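## Task

Rotate the purple-handled stopcock on the side arm of the clamped Schlenk flask to its closed position, where the handle lies crosswise to the side arm. The flask has to stay clamped exactly as it was, the stopper has to remain seated in the neck, and the stand must not be moved. Breaking any of the glass counts as failure.

## Robot and tools

ROBOT AND FRAME. Two arms, left_arm and right_arm, each ride a carriage on one floor track along y at x = 0. left_rail is always the carriage on the +y side and carries left_arm; right_rail carries right_arm. Each base sits at x = 0, y = its carriage's position_m, z = 0.04 m, facing +x. The scene frame is fixed to the table: table top z = 0, +z up, +x the direction the arms face, +y to their left; the table starts at x = 0.17 m. Positions are in metres, orientations as quaternions wxyz, velocities in m/s and rad/s. Each gripper's fingers point along its own +z and close along its own y. end_effector_position is the point between the pads when closed; fingertips extend roughly 9 to 33 mm past it depending on opening. left_arm's fingers are rigid; right_arm's can fold, so grip with the outer quarter of its pads and avoid pressing its fingertips into surfaces.

execute_actions. Argument actions: a list run in order; cameras optionally picks image sources (cam_high, cam_bench_left, cam_bench_mid, cam_bench_right, cam_left_wrist, cam_right_wrist; [] for none). An empty actions list just reports state. Each action may hold rows, steps, until and rail commands. rows: 1 to 15 rows, each applied for one 1/30 s control step. Every row is one flat list of 18 numbers in [-1, 1] covering both arms: left dx, dy, dz, rx, ry, rz, gripper position, force_limit, speed, then the same nine for the right arm. dx..rz are offsets, not poses: they count from that arm's Hand target as it stood when the action began, expressed in the Hand target's own axes, with 1.0 = 0.6 m or 180 degrees; rx, ry, rz form a single rotation vector. All rows of an action count from that same start, so a repeated offset in a new action moves further. Send six zeros to hold an arm at its Hand target. Gripper position: +1 fully open (140 mm), pads meet near -0.8, -1 closes until blocked. force_limit (-1 to +1) sets squeeze, roughly 14 N to 58 N; speed (-1 to +1) sets closing rate, about 30 to 250 mm/s, and faster closing squeezes harder. Always resend the gripper numbers you want kept; a 0 is a real command. steps: 1 to 450, default 15, at least one per row; after the last row the arm keeps heading to that row's target. Ramp offsets gradually for smooth motion. The controller clips each step to 150 mm and 16 degrees from the measured pose.

Rails: {"left_rail": {"position_m": ...}} with left_rail -0.8 to 1.5 m and right_rail -1.5 to 0.8 m (absolute place on the track), speed_m_s 0.01 to 1, acceleration_factor 0.1 to 1, or {"stop": true}. Then wait with e.g. {"steps": n, "until": {"left_rail": {"position_status": ["!=", "moving"]}}}. until conditions read only rail fields, using =, !=, <, <=, >, >=, or {"all"/"any": {"status": "ended"}}. Keep carriages about 0.78 m apart or more. Bad values refuse the whole call.

move. target: one 18-number row or a list of up to 15 rows, same layout, offsets from each arm's Hand target (every row from that same origin). speed: path top speed in m/s, 0.002 to 0.5, default 0.25 (turns up to twice that in rad/s), one value or one per target. blend: corner rounding in m. stop_force: 3 to 40 N, ends an arm's path when its wrist sensor feels that much push against travel; unreliable when the gripper rotates, and omit it when backing off a contact. zero (default true) rezeroes before the move. blocking=false returns early; then call wait or stop before sending rows or another move. Paths are straight, do not avoid obstacles, last at most 10 s. The result adds a move: line, e.g. done, off_target, moving, held or fault, plus limits such as paced or held.

wait: seconds 0 to 10, robot holds its commands. stop: brakes a running move (not rails). zoom_image: camera and region [x0, y0, x1, y1] in pixels, at most 504 by 504, from that camera's latest image. zero_wrist_force: arm left_arm or right_arm. finished_scene: scene (integer, 1 to 2), the current scene's number; call it only when the tap is set and will stay so untouched.

RESULTS. Hand target is the pose the next offsets count from. Tool commands shows current gripper commands. object_status: 0 moving, 1 blocked while opening, 2 blocked while closing (a grip), 3 reached command or pads met. position_measured is in counts: 3 open, ~75 = 100 mm, 139 = 60 mm, 200 = 20 mm, 230 pads touching. Joint positions per arm: rail (m), shoulder pan, shoulder lift, elbow, wrist 1, 2, 3 (rad). Joint torques follow the same order without the rail. Wrist force and torque are in the end effector's axes, with an extra line for the peak since last shown. Rail fields: position_m, position_status (moving, done, contact_stop, time_out, stopped, stopped_with_arm, stopped_for_other_arm, stopped_for_other_carriage), position_answer (taken or not_taken). "pose unreachable" means that arm dropped its target. Calibration for all cameras is supplied for projecting points.

AVOID. Any net force near 150 N on an arm, or wrist-joint contact torque reaching 26.3 N m (141 N m for larger joints), stops that arm for 10 s. Turn the tap gently with moderate grip; excessive twist or leverage on the gripper, hitting or pressing the glassware, tugging the flask in its clamp, pulling the stopper or shifting the stand all risk failure. Never let the arms or carriages touch each other. Nothing may fall or be placed off the table. Don't keep arms stretched or pushing against unreachable poses: motors overheat (MOTOR HOT at 70 °C, brakes at 85 °C).

Each tool is called after ">>>" as name(argument=value, ...), one argument or row to a line, values as JSON.

## Session

>>> execute_actions(
  actions=[],
)

Scene clock: 0.00 s.
left_arm: end_effector_position=(+0.3456, +0.8387, +0.5800) position_measured=3 object_status=3 end_effector_quat_wxyz=(+0.000, +1.000, +0.000, +0.000) | right_arm: end_effector_position=(+0.3456, -1.1254, +0.5800) position_measured=3 object_status=3 end_effector_quat_wxyz=(+0.000, +1.000, +0.000, +0.000)
Joint positions: left_arm=[0.811 -0.316 -1.725 0.971 -0.816 -1.571 2.826] | right_arm=[-1.153 -0.316 -1.725 0.971 -0.816 -1.571 2.826]
Joint velocities: within noise
Joint torques (N m): no reading
Wrist force (N): no reading
Wrist torque (N m): no reading
Wrist force, peak (N): no reading
Hand target: left_arm +0.3456, +0.8387, +0.5800; +0.000, +1.000, +0.000, +0.000 | right_arm +0.3456, -1.1254, +0.5800; +0.000, +1.000, +0.000, +0.000
Tool commands: left_gripper/position=+1.0 left_gripper/force_limit=+1.0 left_gripper/speed=+1.0 right_gripper/position=+1.0 right_gripper/force_limit=+1.0 right_gripper/speed=+1.0
left_rail: position_m=0.811 position_status=done
right_rail: position_m=-1.153 position_status=done

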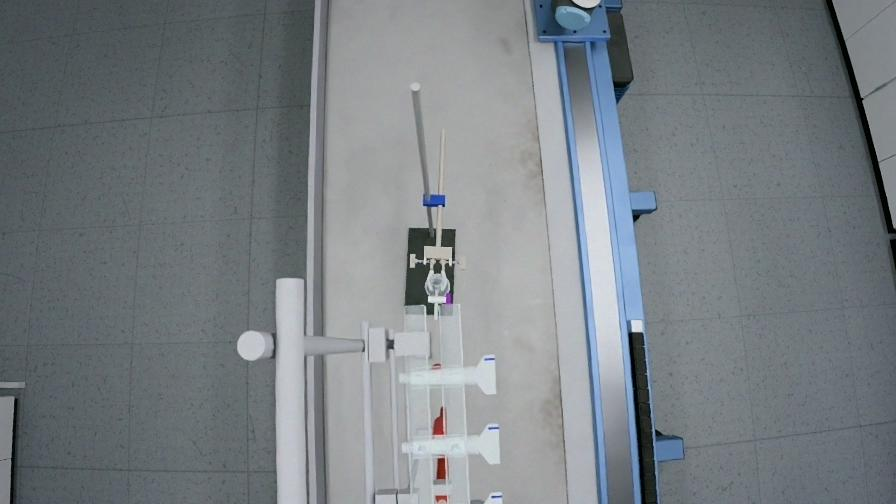

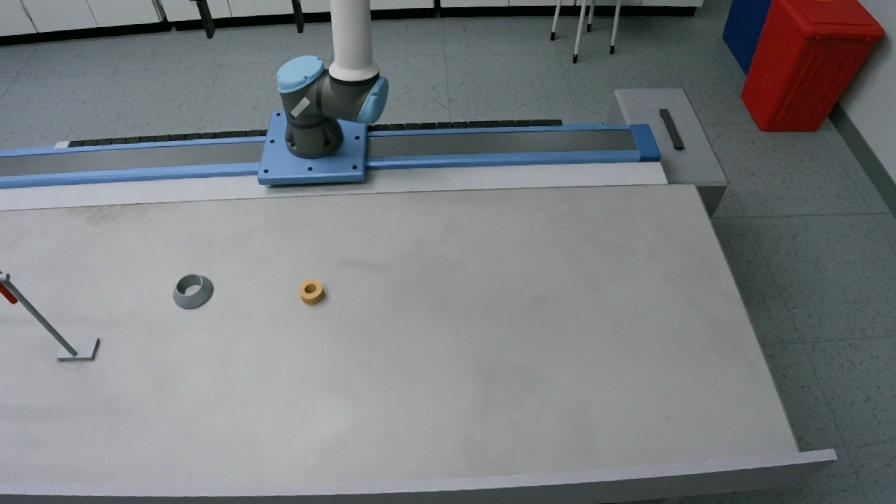

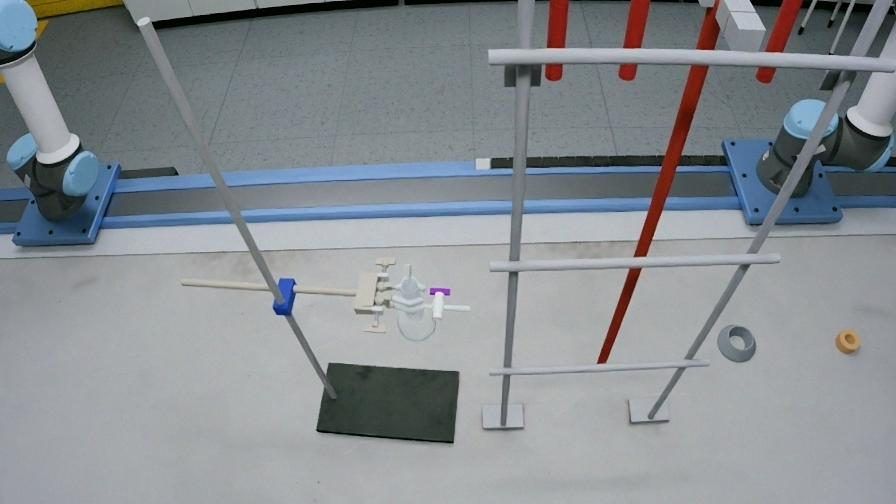

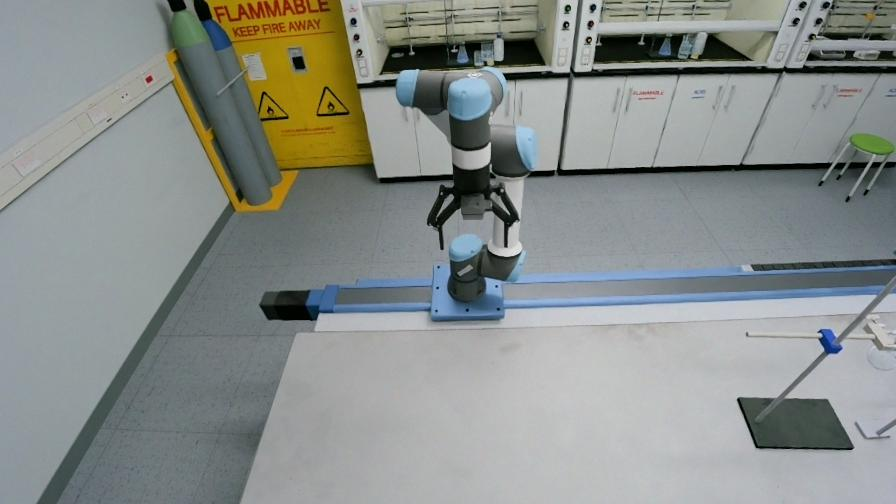

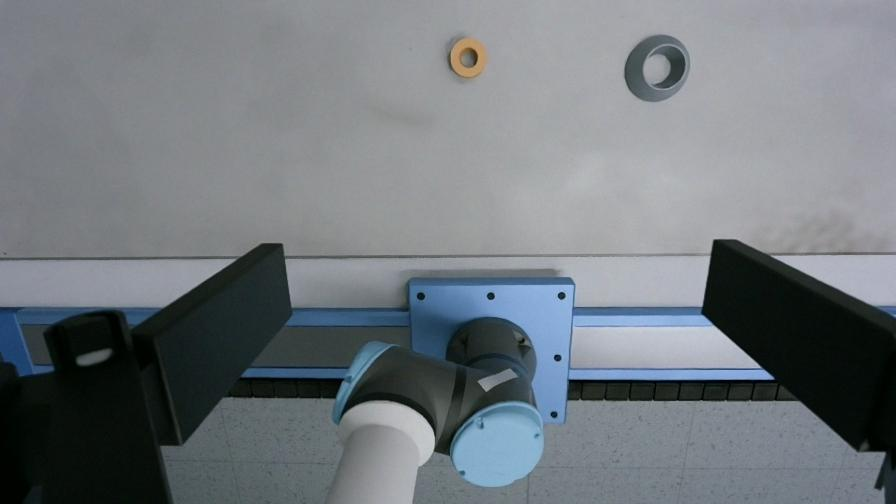

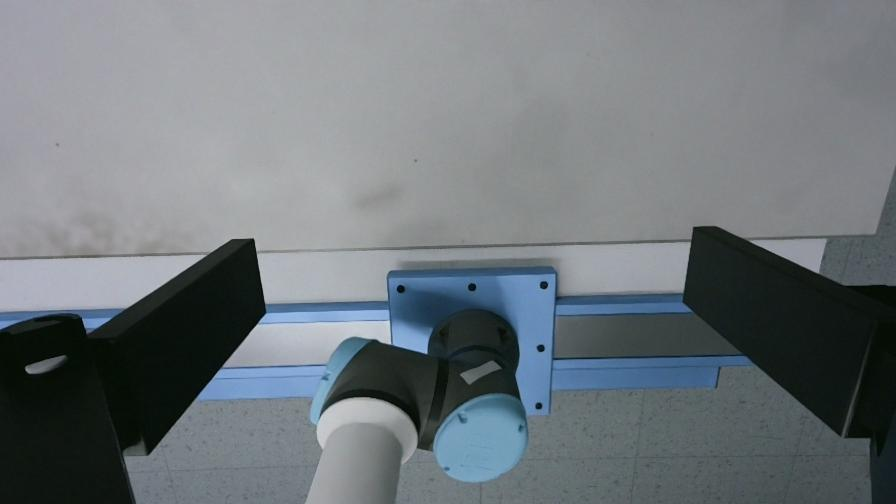

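>>> zoom_image(
  camera="cam_bench_mid",
  region=[340, 240, 500, 350],
)

>>> zoom_image(
  camera="cam_high",
  region=[380, 220, 500, 340],
)

>>> zoom_image(
  camera="cam_bench_right",
  region=[736, 280, 896, 460],
)

Scaled by 3.150.

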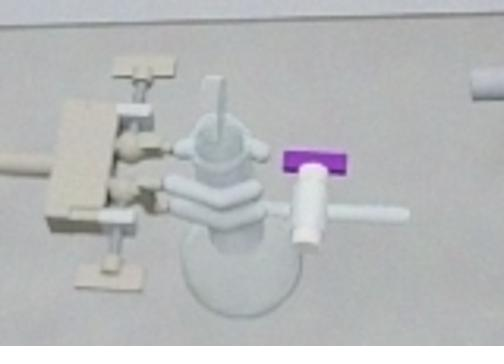

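Scaled by 4.200.

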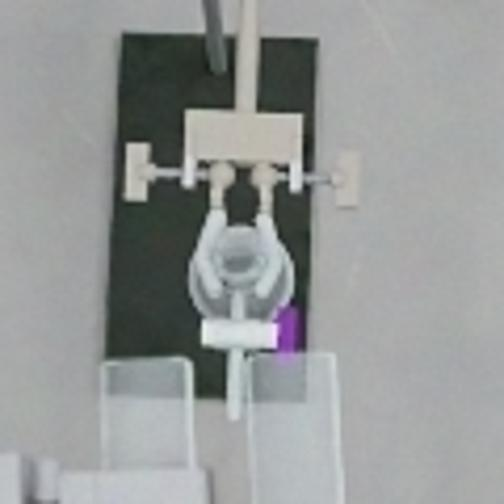

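Scaled by 2.800.

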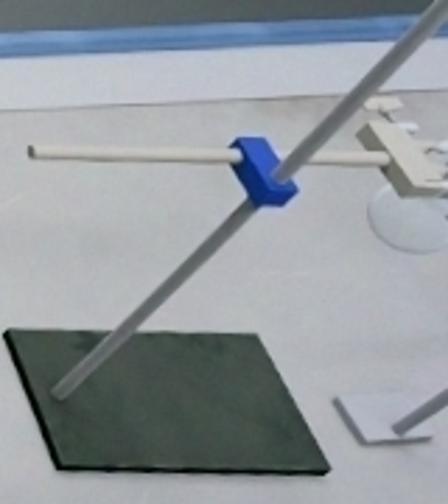

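>>> execute_actions(
  actions=[
    {"right_rail": {"position_m": -1.36}, "steps": 60, "until": {"right_rail": {"position_status": ["!=", "moving"]}}},
    {"left_rail": {"position_m": -0.45}, "steps": 150, "until": {"left_rail": {"position_status": ["!=", "moving"]}}},
  ],
  cameras=["cam_bench_mid"],
)

Scene clock: 28.83 s.
left_arm: end_effector_position=(+0.3456, -0.4227, +0.5800) position_measured=3 object_status=3 end_effector_quat_wxyz=(+0.000, +1.000, +0.000, +0.000) | right_arm: end_effector_position=(+0.3456, -1.3328, +0.5800) position_measured=3 object_status=3 end_effector_quat_wxyz=(+0.000, +1.000, +0.000, +0.000)
Joint positions: left_arm=[-0.45 -0.316 -1.725 0.971 -0.816 -1.571 2.826] | right_arm=[-1.36 -0.316 -1.725 0.971 -0.816 -1.571 2.826]
Joint velocities: within noise
Joint torques (N m): left_arm=[-0.48 -13.28 -18.06 -4.13 0.17 0.12] | right_arm=[0.45 -12.85 -17.16 -3.7 0.21 0.24]
Wrist force (N): left_arm=[-0.3 0.0 0.3] | right_arm=[0.2 0.1 -0.3]
Wrist torque (N m): left_arm=[0.00 0.05 0.00] | right_arm=[0.01 -0.04 0.00]
Wrist force, peak (N): left_arm=[-0.1 -3.0 0.3] | right_arm=[-0.2 -3.1 -0.1]
Hand target: left_arm +0.3456, -0.4227, +0.5800; +0.000, +1.000, +0.000, +0.000 | right_arm +0.3456, -1.3328, +0.5800; +0.000, +1.000, +0.000, +0.000
Tool commands: left_gripper/position=+1.0 left_gripper/force_limit=+1.0 left_gripper/speed=+1.0 right_gripper/position=+1.0 right_gripper/force_limit=+1.0 right_gripper/speed=+1.0
left_rail: position_m=-0.450 position_status=done
right_rail: position_m=-1.360 position_status=done
Images, in order (width x height): cam_bench_mid 896x504.

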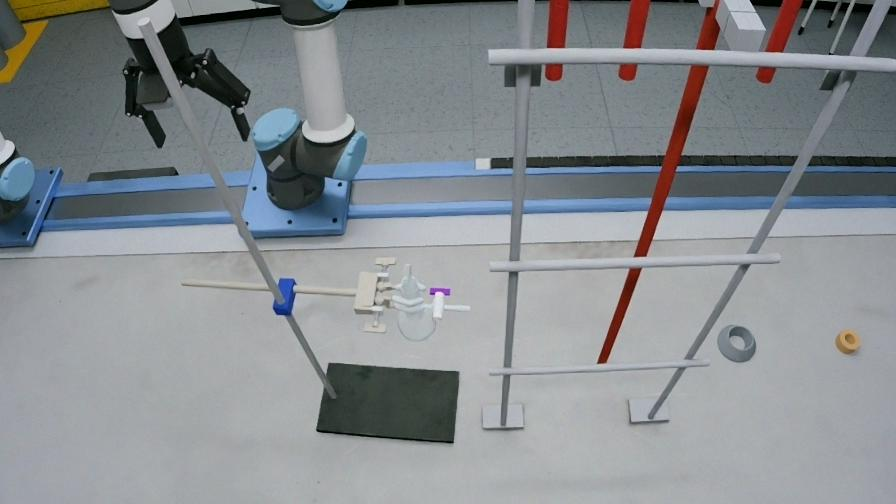

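>>> move(
  target=[0.0573, -0.5712, 0.35, 0, 0.5, 0, 1, 1, 1, 0, 0, 0, 0, 0, 0, 1, 1, 1],
  speed=0.4,
  cameras=["cam_left_wrist", "cam_high", "cam_bench_mid"],
)

Scene clock: 32.77 s.
left_arm: end_effector_position=(+0.3800, -0.0801, +0.3700) position_measured=3 object_status=3 end_effector_quat_wxyz=(+0.000, +0.707, +0.000, +0.707) | right_arm: end_effector_position=(+0.3456, -1.3328, +0.5800) position_measured=3 object_status=3 end_effector_quat_wxyz=(+0.000, +1.000, +0.000, +0.000)
Joint positions: left_arm=[-0.45 1.025 -1.227 2.237 -4.152 -2.596 3.142] | right_arm=[-1.36 -0.316 -1.725 0.971 -0.816 -1.571 2.826]
Joint velocities: within noise
Joint torques (N m): left_arm=[-11.9 -21.9 -24.83 -3.57 1.69 -2.1] | right_arm=[1.29 -12.22 -16.02 -3.71 0.05 0.22]
Wrist force (N): left_arm=[3.9 -2.0 5.4] | right_arm=[0.3 0.3 -0.5]
Wrist torque (N m): left_arm=[-0.86 0.07 0.46] | right_arm=[0.08 -0.08 -0.01]
Wrist force, peak (N): left_arm=[4.1 -2.1 5.6] | right_arm=[0.3 0.3 -0.5]
Hand target: left_arm +0.3800, -0.0801, +0.3700; +0.000, +0.707, +0.000, +0.707 | right_arm +0.3456, -1.3328, +0.5800; +0.000, +1.000, +0.000, +0.000
Off the commanded pose: left_arm 0.000 m, 0 deg | right_arm 0.000 m, 0 deg.
left_rail: position_m=-0.450 position_status=done
right_rail: position_m=-1.360 position_status=done
move: done; limits=paced
camera_calibration:
cam_left_wrist: T_world_to_cam=[[0.0470578, -0.998538, -0.0265821, -0.0718335], [-0.297369, 0.0114009, -0.954695, 0.482678], [0.953602, 0.0528306, -0.296397, -0.105599], [0, 0, 0, 1]] pos_world=[0.247614, -0.0716526, 0.427602]
Images, in order (width x height): cam_high 896x504, cam_bench_mid 896x504, cam_left_wrist 896x504.

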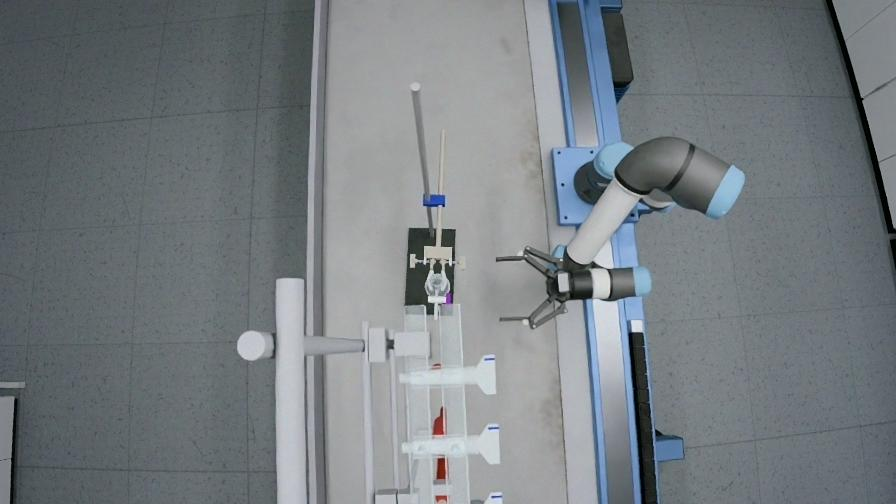

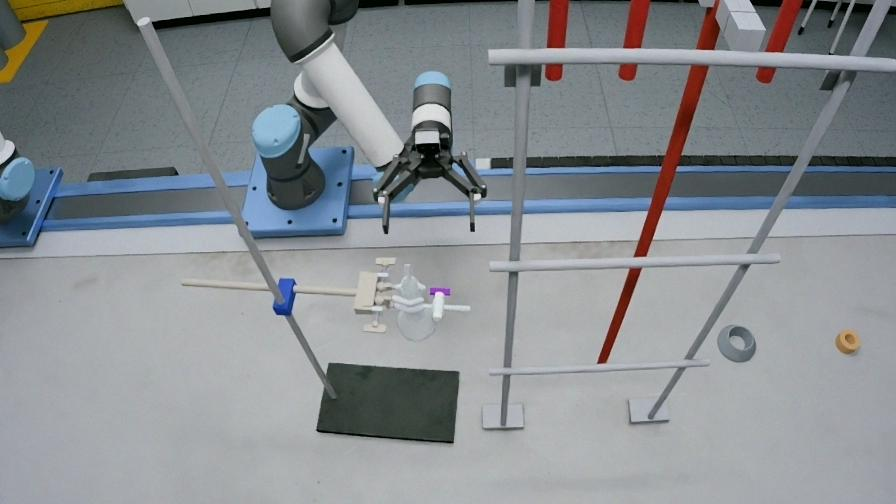

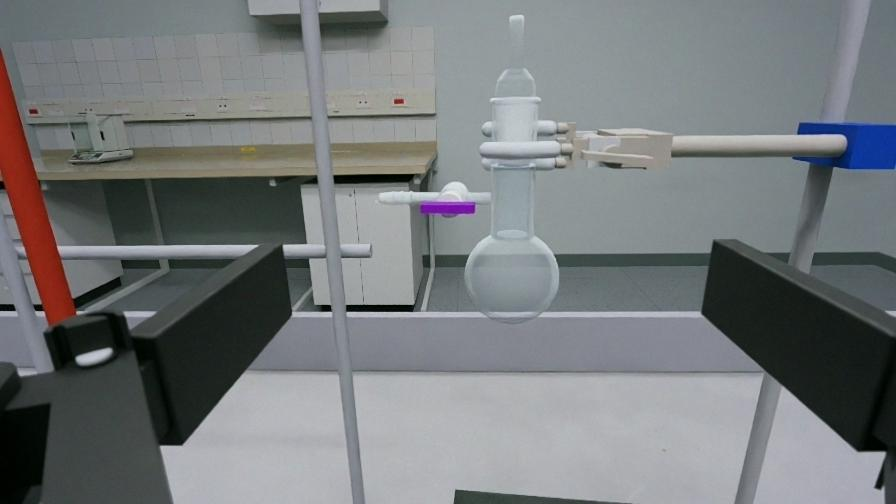

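>>> zoom_image(
  camera="cam_left_wrist",
  region=[360, 90, 580, 240],
)

Scaled by 2.291.

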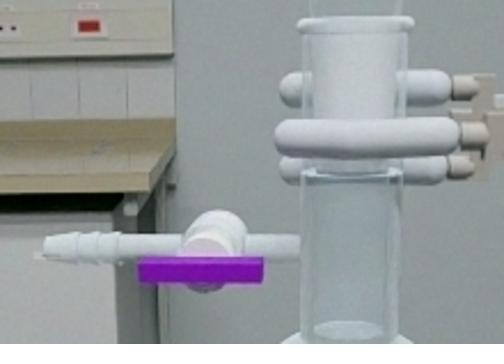

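>>> zoom_image(
  camera="cam_left_wrist",
  region=[410, 170, 490, 230],
)

>>> zoom_image(
  camera="cam_high",
  region=[420, 240, 520, 340],
)

Scaled by 6.300.

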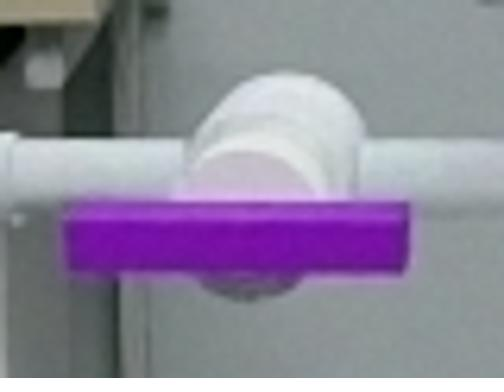

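Scaled by 5.040.

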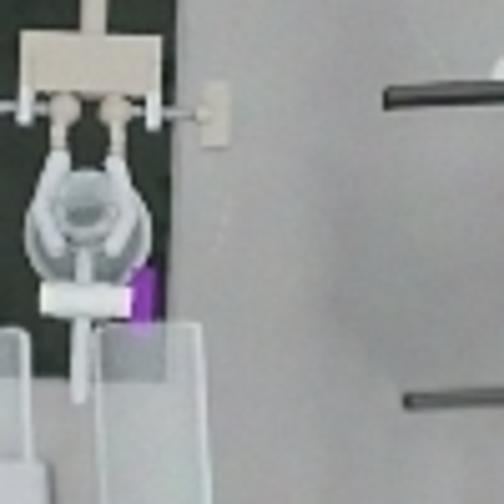

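>>> move(
  target=[0.005, -0.0442, 0.0833, -0.01745, -0.01745, -0.4998, -0.443, -1, 0, 0, 0, 0, 0, 0, 0, 1, 1, 1],
  speed=0.45,
  cameras=["cam_left_wrist", "cam_high", "cam_bench_mid"],
)

>>> zoom_image(
  camera="cam_left_wrist",
  region=[330, 150, 560, 350],
)

>>> zoom_image(
  camera="cam_high",
  region=[420, 240, 520, 340],
)

>>> zoom_image(
  camera="cam_bench_mid",
  region=[380, 210, 500, 310],
)

Scene clock: 46.37 s.
left_arm: end_effector_position=(+0.4300, -0.0535, +0.3730) position_measured=185 object_status=3 end_effector_quat_wxyz=(+0.517, +0.517, +0.482, +0.482) | right_arm: end_effector_position=(+0.3456, -1.3328, +0.5800) position_measured=3 object_status=3 end_effector_quat_wxyz=(+0.000, +1.000, +0.000, +0.000)
Joint positions: left_arm=[-0.45 0.981 -1.135 2.065 -4.071 -2.621 1.571] | right_arm=[-1.36 -0.316 -1.725 0.971 -0.816 -1.571 2.826]
Joint velocities: within noise
Joint torques (N m): left_arm=[-12.19 -27.01 -26.14 -3.35 1.58 -1.82] | right_arm=[0.93 -13.02 -15.13 -3.83 0.3 0.23]
Wrist force (N): left_arm=[1.4 0.5 3.5] | right_arm=[0.1 0.1 -0.1]
Wrist torque (N m): left_arm=[-0.87 0.10 -0.52] | right_arm=[0.01 -0.01 -0.01]
Wrist force, peak (N): left_arm=[4.2 -2.0 5.7] | right_arm=[-0.3 0.5 -0.4]
Hand target: left_arm +0.4300, -0.0535, +0.3730; +0.517, +0.517, +0.482, +0.482 | right_arm +0.3456, -1.3328, +0.5800; +0.000, +1.000, +0.000, +0.000
Off the commanded pose: left_arm 0.000 m, 0 deg | right_arm 0.000 m, 0 deg.
left_rail: position_m=-0.450 position_status=done
right_rail: position_m=-1.360 position_status=done
move: done
camera_calibration:
cam_left_wrist: T_world_to_cam=[[0.0452036, -0.0298125, 0.998533, -0.37731], [-0.363079, -0.931689, -0.0113801, 0.126022], [0.930661, -0.362032, -0.05294, -0.256927], [0, 0, 0, 1]] pos_world=[0.301924, 0.0131494, 0.364589]
Images, in order (width x height): cam_high 896x504, cam_bench_mid 896x504, cam_left_wrist 896x504.

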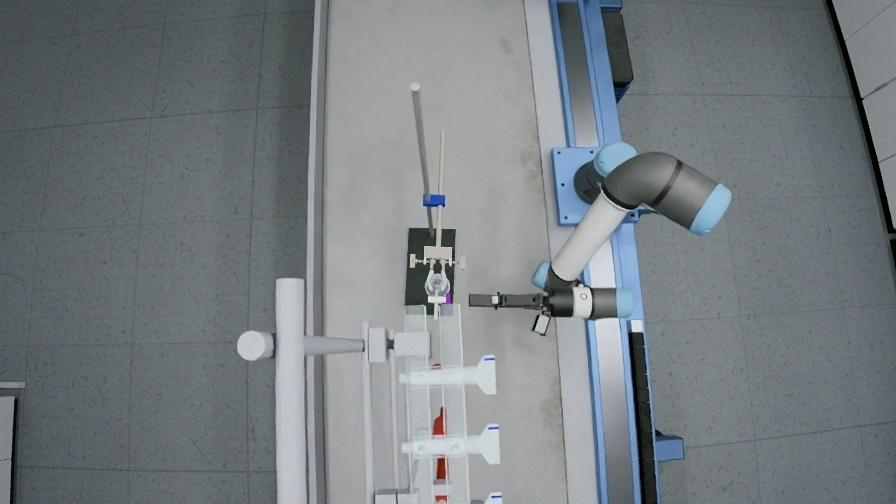

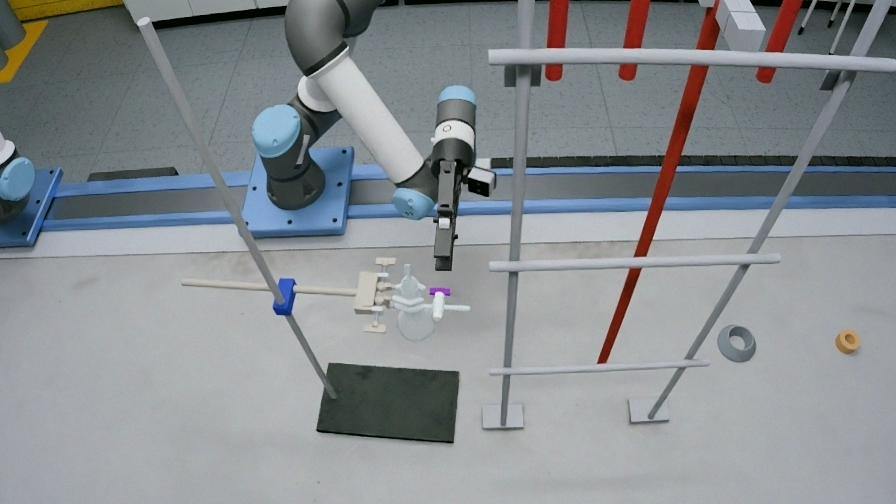

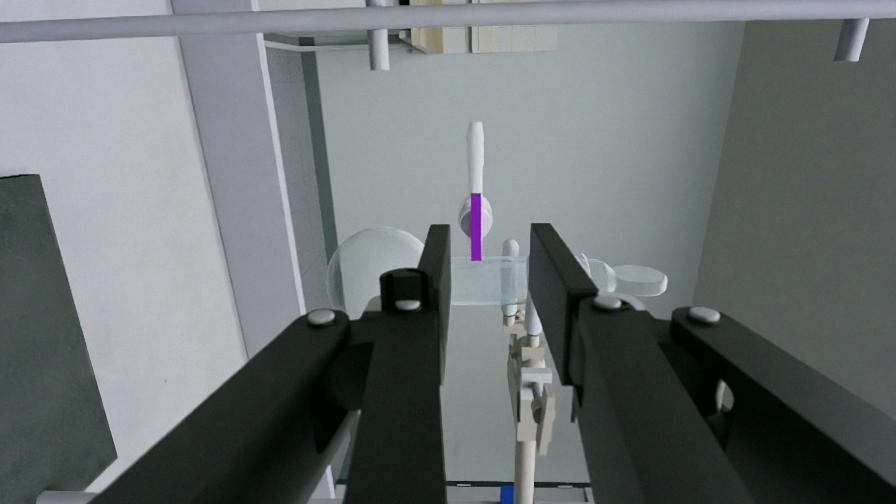

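Scaled by 2.191.

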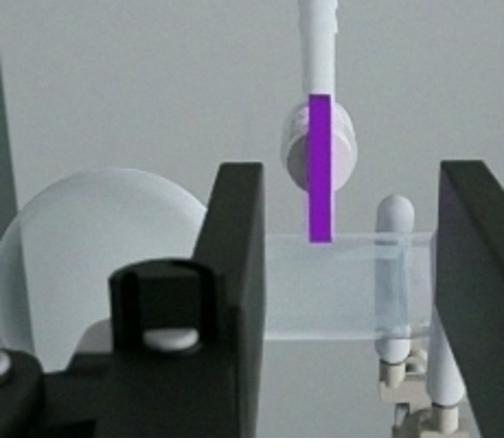

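Scaled by 5.040.

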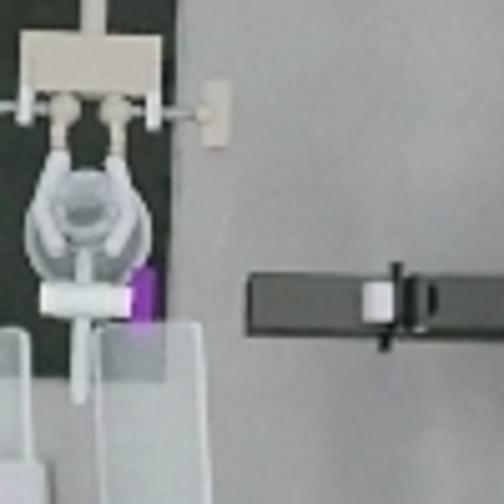

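Scaled by 4.200.

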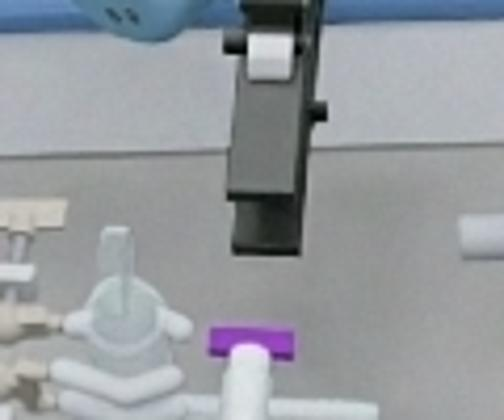

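>>> move(
  target=[-0.0009, -0.009, 0.075, 0, 0, 0, -0.443, -1, 0, 0, 0, 0, 0, 0, 0, 1, 1, 1],
  speed=0.08,
  stop_force=8,
  cameras=["cam_left_wrist", "cam_high", "cam_bench_mid"],
)

>>> zoom_image(
  camera="cam_left_wrist",
  region=[400, 130, 580, 290],
)

>>> zoom_image(
  camera="cam_high",
  region=[425, 270, 485, 330],
)

>>> zoom_image(
  camera="cam_bench_mid",
  region=[400, 240, 480, 320],
)

Scene clock: 57.60 s.
left_arm: end_effector_position=(+0.4748, -0.0572, +0.3676) position_measured=185 object_status=3 end_effector_quat_wxyz=(+0.517, +0.517, +0.482, +0.482) | right_arm: end_effector_position=(+0.3456, -1.3328, +0.5800) position_measured=3 object_status=3 end_effector_quat_wxyz=(+0.000, +1.000, +0.000, +0.000)
Joint positions: left_arm=[-0.45 0.89 -1.105 2.034 -4.071 -2.53 1.571] | right_arm=[-1.36 -0.316 -1.725 0.971 -0.816 -1.571 2.826]
Joint velocities: within noise
Joint torques (N m): left_arm=[-12.62 -27.17 -25.47 0.2 1.59 -1.71] | right_arm=[1.67 -12.76 -15.99 -3.74 0.15 0.17]
Wrist force (N): left_arm=[1.4 0.6 3.7] | right_arm=[0.0 0.2 -0.3]
Wrist torque (N m): left_arm=[-0.85 0.11 -0.52] | right_arm=[0.05 0.01 -0.01]
Wrist force, peak (N): left_arm=[1.4 0.5 4.2] | right_arm=[0.6 0.5 0.0]
Hand target: left_arm +0.4748, -0.0572, +0.3676; +0.517, +0.517, +0.482, +0.482 | right_arm +0.3456, -1.3328, +0.5800; +0.000, +1.000, +0.000, +0.000
Off the commanded pose: left_arm 0.000 m, 0 deg | right_arm 0.000 m, 0 deg.
left_rail: position_m=-0.450 position_status=done
right_rail: position_m=-1.360 position_status=done
move: done
camera_calibration:
cam_left_wrist: T_world_to_cam=[[0.0451141, -0.0297041, 0.99854, -0.374009], [-0.363073, -0.931692, -0.0113119, 0.138796], [0.930668, -0.362033, -0.0528172, -0.300338], [0, 0, 0, 1]] pos_world=[0.346781, 0.00947321, 0.35917]
Images, in order (width x height): cam_high 896x504, cam_bench_mid 896x504, cam_left_wrist 896x504.

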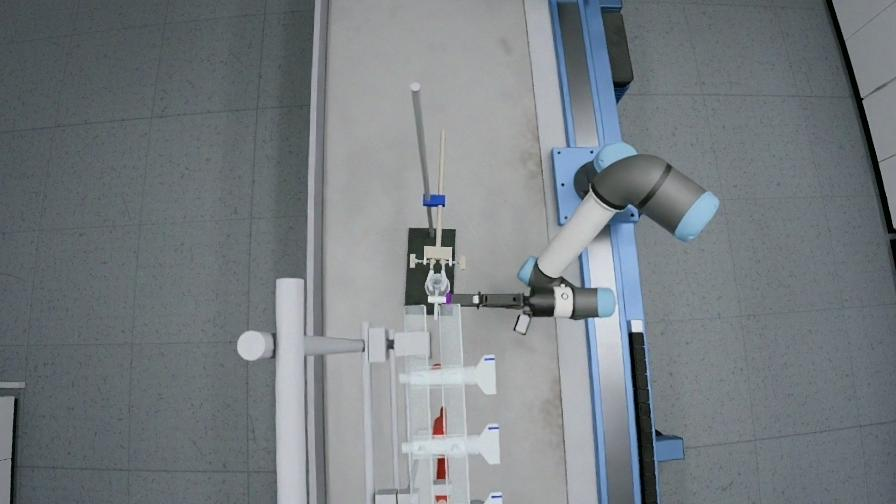

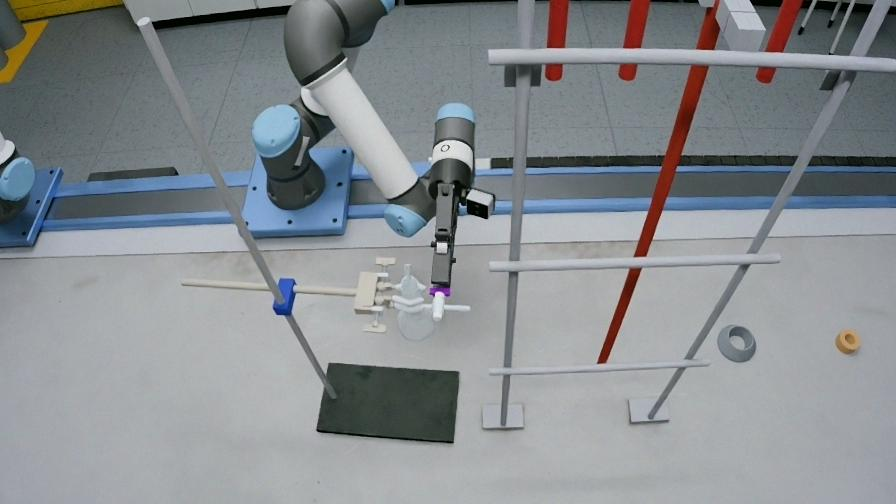

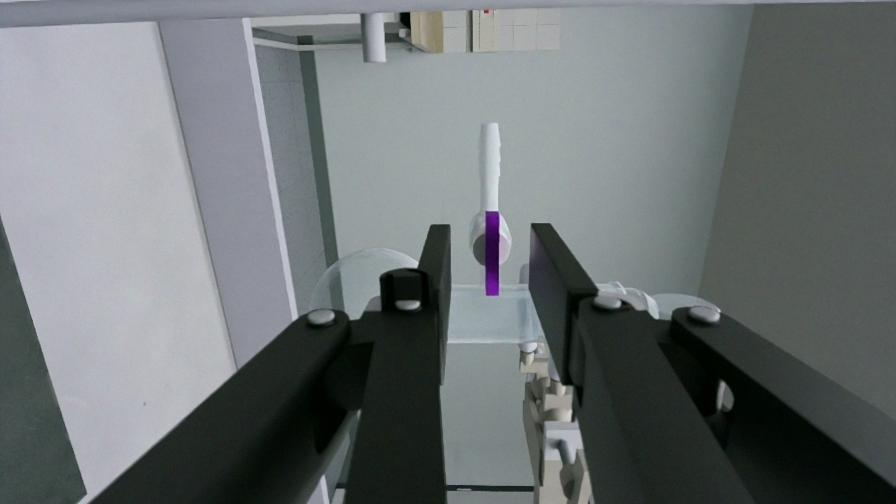

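Scaled by 2.800.

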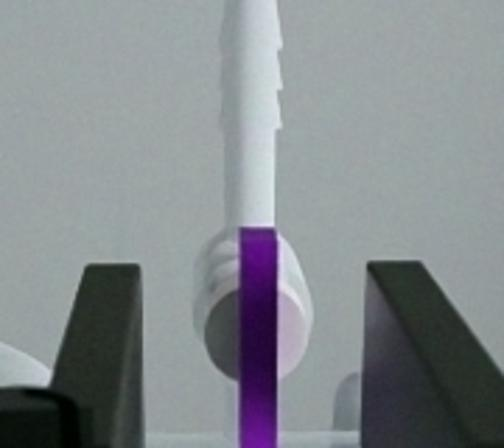

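Scaled by 8.400.

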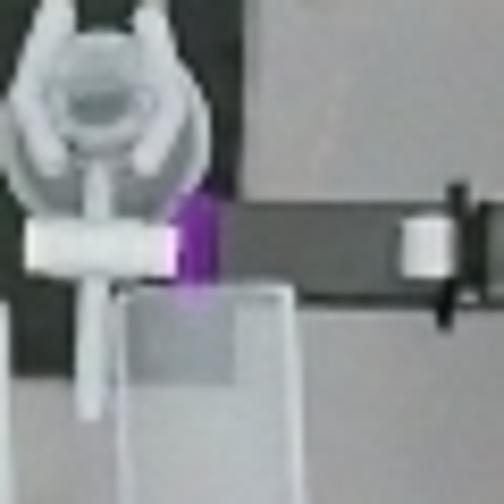

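Scaled by 6.300.

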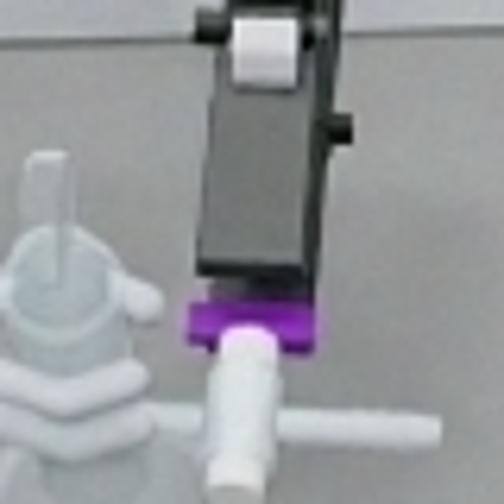

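>>> move(
  target=[0, 0, 0.01, 0, 0, 0, -0.443, -1, 0, 0, 0, 0, 0, 0, 0, 1, 1, 1],
  speed=0.03,
  stop_force=6,
  cameras=["cam_left_wrist", "cam_high", "cam_bench_mid"],
)

>>> zoom_image(
  camera="cam_left_wrist",
  region=[400, 150, 580, 310],
)

>>> zoom_image(
  camera="cam_high",
  region=[425, 270, 485, 330],
)

>>> zoom_image(
  camera="cam_bench_mid",
  region=[400, 240, 480, 320],
)

>>> zero_wrist_force(
  arm="left_arm",
)

Scene clock: 64.43 s.
left_arm: end_effector_position=(+0.4808, -0.0576, +0.3676) position_measured=185 object_status=3 end_effector_quat_wxyz=(+0.517, +0.517, +0.482, +0.482) | right_arm: end_effector_position=(+0.3456, -1.3328, +0.5800) position_measured=3 object_status=3 end_effector_quat_wxyz=(+0.000, +1.000, +0.000, +0.000)
Joint positions: left_arm=[-0.45 0.878 -1.102 2.029 -4.069 -2.519 1.571] | right_arm=[-1.36 -0.316 -1.725 0.971 -0.816 -1.571 2.826]
Joint velocities: within noise
Joint torques (N m): left_arm=[-12.1 -28.19 -25.54 0.14 1.59 -1.7] | right_arm=[1.55 -13.15 -14.93 -3.77 0.23 0.21]
Wrist force (N): left_arm=[1.3 0.4 3.8] | right_arm=[0.0 0.0 -0.1]
Wrist torque (N m): left_arm=[-0.89 0.12 -0.52] | right_arm=[0.00 0.00 -0.01]
Wrist force, peak (N): left_arm=[1.4 0.6 3.9] | right_arm=[0.4 0.5 -0.1]
Hand target: left_arm +0.4808, -0.0576, +0.3676; +0.517, +0.517, +0.482, +0.482 | right_arm +0.3456, -1.3328, +0.5800; +0.000, +1.000, +0.000, +0.000
Off the commanded pose: left_arm 0.000 m, 0 deg | right_arm 0.000 m, 0 deg.
left_rail: position_m=-0.450 position_status=done
right_rail: position_m=-1.360 position_status=done
move: done
camera_calibration:
cam_left_wrist: T_world_to_cam=[[0.0451136, -0.0297045, 0.99854, -0.374291], [-0.363073, -0.931692, -0.0113124, 0.140579], [0.930668, -0.362033, -0.0528169, -0.30606], [0, 0, 0, 1]] pos_world=[0.352767, 0.00905467, 0.35917]
Images, in order (width x height): cam_high 896x504, cam_bench_mid 896x504, cam_left_wrist 896x504.

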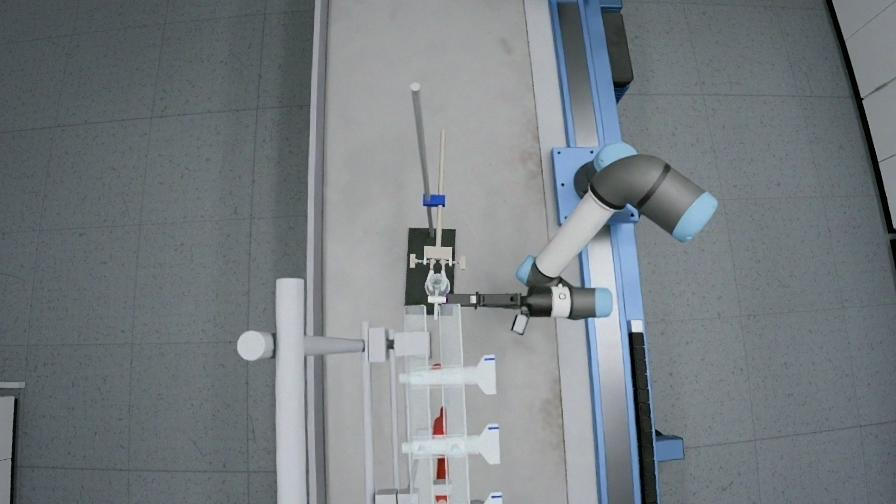

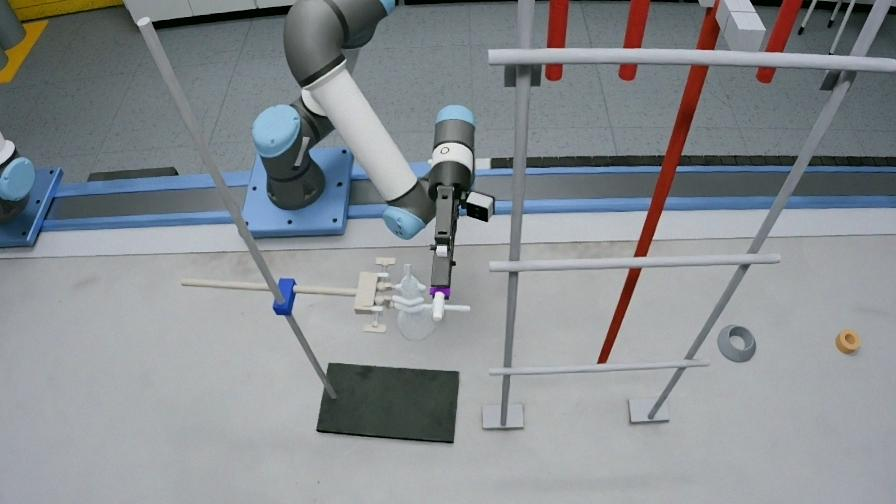

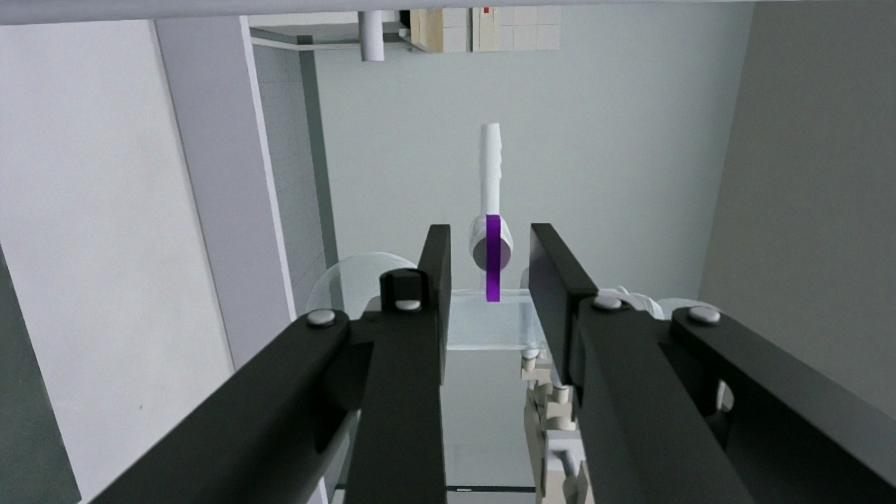

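Scaled by 2.800.

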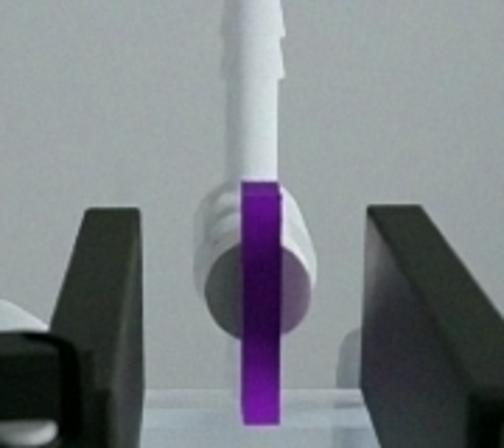

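Scaled by 8.400.

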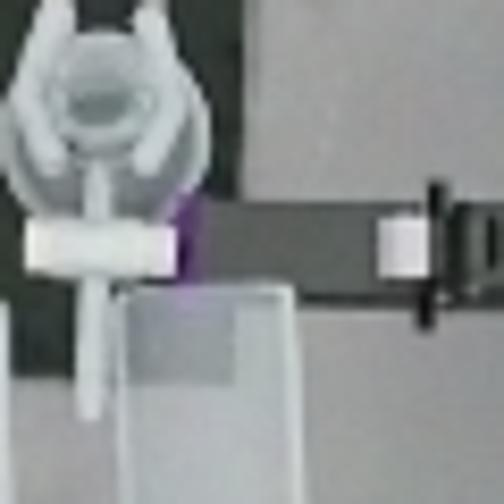

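Scaled by 6.300.

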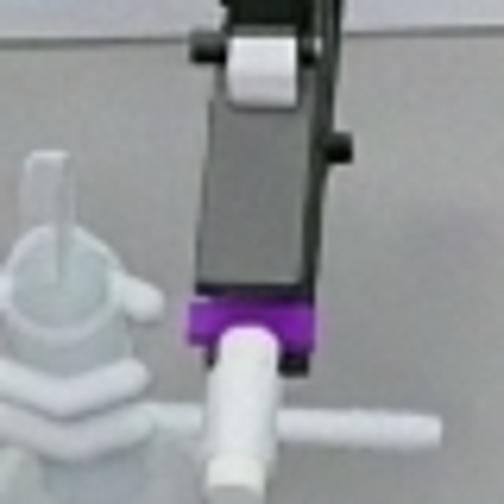

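Wrist force sensor zeroed.

>>> execute_actions(
  actions=[
    {"rows": [[0, 0.0012, 0, 0, 0, 0, -1, -1, -1, 0, 0, 0, 0, 0, 0, 1, 1, 1]], "steps": 50},
  ],
  cameras=["cam_left_wrist"],
)

>>> zoom_image(
  camera="cam_left_wrist",
  region=[400, 150, 580, 310],
)

Scene clock: 67.97 s.
left_arm: end_effector_position=(+0.4808, -0.0576, +0.3683) position_measured=223 object_status=2 end_effector_quat_wxyz=(+0.517, +0.517, +0.482, +0.482) | right_arm: end_effector_position=(+0.3456, -1.3328, +0.5800) position_measured=3 object_status=3 end_effector_quat_wxyz=(+0.000, +1.000, +0.000, +0.000)
Joint positions: left_arm=[-0.45 0.878 -1.103 2.029 -4.067 -2.519 1.571] | right_arm=[-1.36 -0.316 -1.725 0.971 -0.816 -1.571 2.826]
Joint velocities: within noise
Joint torques (N m): left_arm=[-11.42 -36.28 -20.68 0.15 -1.32 -0.41] | right_arm=[1.53 -12.79 -16.08 -3.64 0.08 0.28]
Wrist force (N, zeroed by zero_wrist_force on left_arm): left_arm=[0.4 2.6 -0.3] | right_arm=[0.3 0.2 -0.4]
Wrist torque (N m, zeroed by zero_wrist_force on left_arm): left_arm=[-0.06 0.00 -0.09] | right_arm=[0.03 -0.05 0.00]
Wrist force, peak (N, zeroed by zero_wrist_force on left_arm): left_arm=[0.4 3.0 -0.2] | right_arm=[0.4 0.5 -0.2]
Hand target: left_arm +0.4808, -0.0576, +0.3683; +0.517, +0.517, +0.482, +0.482 | right_arm +0.3456, -1.3328, +0.5800; +0.000, +1.000, +0.000, +0.000
Off the commanded pose: left_arm 0.000 m, 0 deg | right_arm 0.000 m, 0 deg.
left_rail: position_m=-0.450 position_status=done
right_rail: position_m=-1.360 position_status=done
camera_calibration:
cam_left_wrist: T_world_to_cam=[[0.0450952, -0.0297172, 0.998541, -0.375019], [-0.363046, -0.931702, -0.0113325, 0.140588], [0.930679, -0.362005, -0.052804, -0.306027], [0, 0, 0, 1]] pos_world=[0.352765, 0.00905849, 0.359906]
Images, in order (width x height): cam_left_wrist 896x504.

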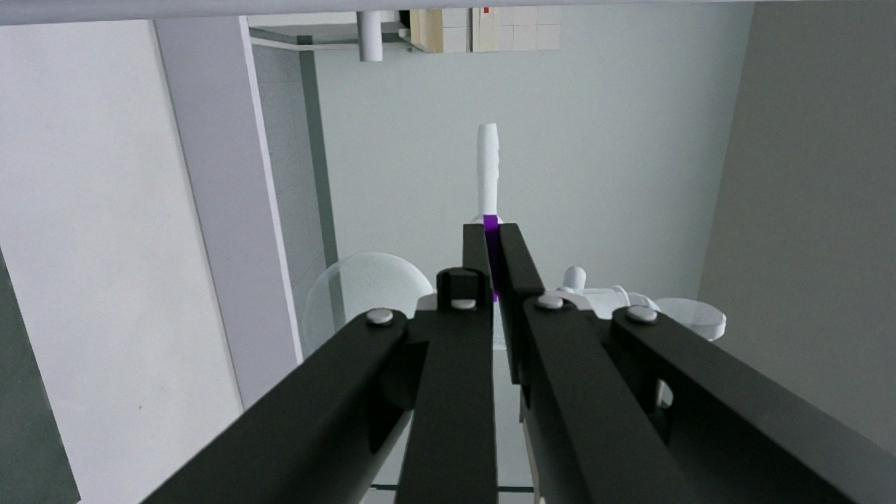

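Scaled by 2.800.

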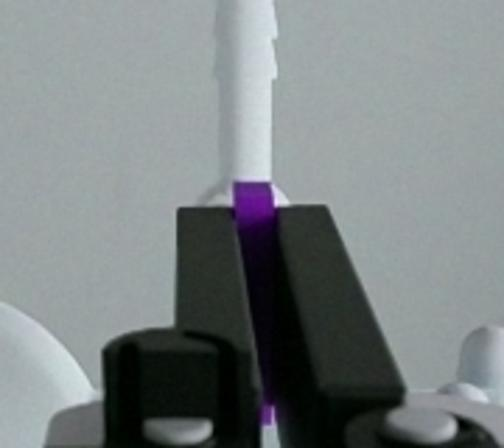

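>>> move(
  target=[0, 0, 0, 0, 0, 0.0278, -1, -1, -1, 0, 0, 0, 0, 0, 0, 1, 1, 1],
  speed=0.1,
  cameras=["cam_left_wrist"],
)

>>> zoom_image(
  camera="cam_left_wrist",
  region=[400, 150, 580, 310],
)

Scene clock: 69.73 s.
left_arm: end_effector_position=(+0.4808, -0.0576, +0.3684) position_measured=223 object_status=2 end_effector_quat_wxyz=(+0.496, +0.538, +0.459, +0.504) | right_arm: end_effector_position=(+0.3456, -1.3328, +0.5800) position_measured=3 object_status=3 end_effector_quat_wxyz=(+0.000, +1.000, +0.000, +0.000)
Joint positions: left_arm=[-0.45 0.878 -1.103 2.028 -4.067 -2.519 1.658] | right_arm=[-1.36 -0.316 -1.725 0.971 -0.816 -1.571 2.826]
Joint velocities: within noise
Joint torques (N m): left_arm=[-10.07 -42.44 -10 0.73 -1.69 2.39] | right_arm=[1.61 -12.67 -15.02 -3.68 0.23 0.27]
Wrist force (N, zeroed by zero_wrist_force on left_arm): left_arm=[1.1 2.7 -0.1] | right_arm=[0.2 0.1 -0.1]
Wrist torque (N m, zeroed by zero_wrist_force on left_arm): left_arm=[-0.07 -0.04 -0.09] | right_arm=[0.03 -0.03 -0.01]
Wrist force, peak (N, zeroed by zero_wrist_force on left_arm): left_arm=[0.9 3.3 0.0] | right_arm=[0.1 0.6 0.3]
Hand target: left_arm +0.4808, -0.0576, +0.3683; +0.496, +0.538, +0.459, +0.504 | right_arm +0.3456, -1.3328, +0.5800; +0.000, +1.000, +0.000, +0.000
Off the commanded pose: left_arm 0.000 m, 0 deg | right_arm 0.000 m, 0 deg.
left_rail: position_m=-0.450 position_status=done
right_rail: position_m=-1.360 position_status=done
move: done
camera_calibration:
cam_left_wrist: T_world_to_cam=[[0.0389842, -0.116351, 0.992443, -0.374833], [-0.36275, -0.927089, -0.0944402, 0.171347], [0.931071, -0.356327, -0.0783483, -0.296493], [0, 0, 0, 1]] pos_world=[0.352825, 0.00959351, 0.364953]
Images, in order (width x height): cam_left_wrist 896x504.

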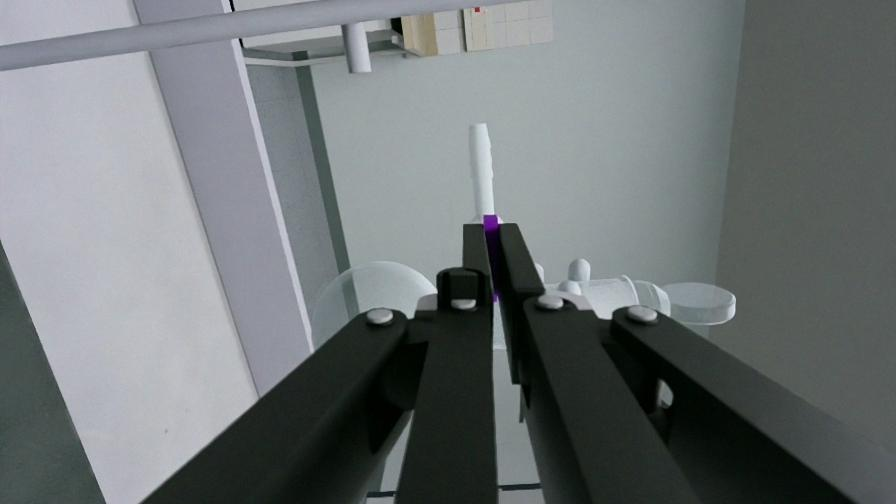

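Scaled by 2.800.

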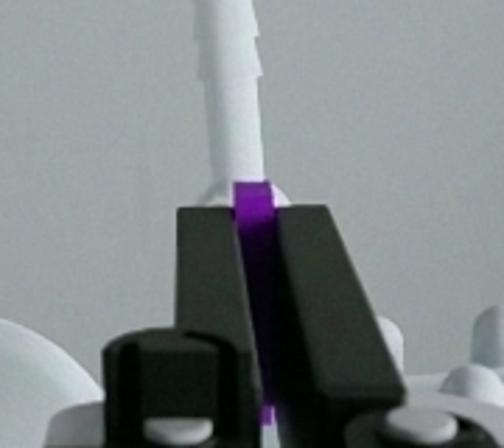

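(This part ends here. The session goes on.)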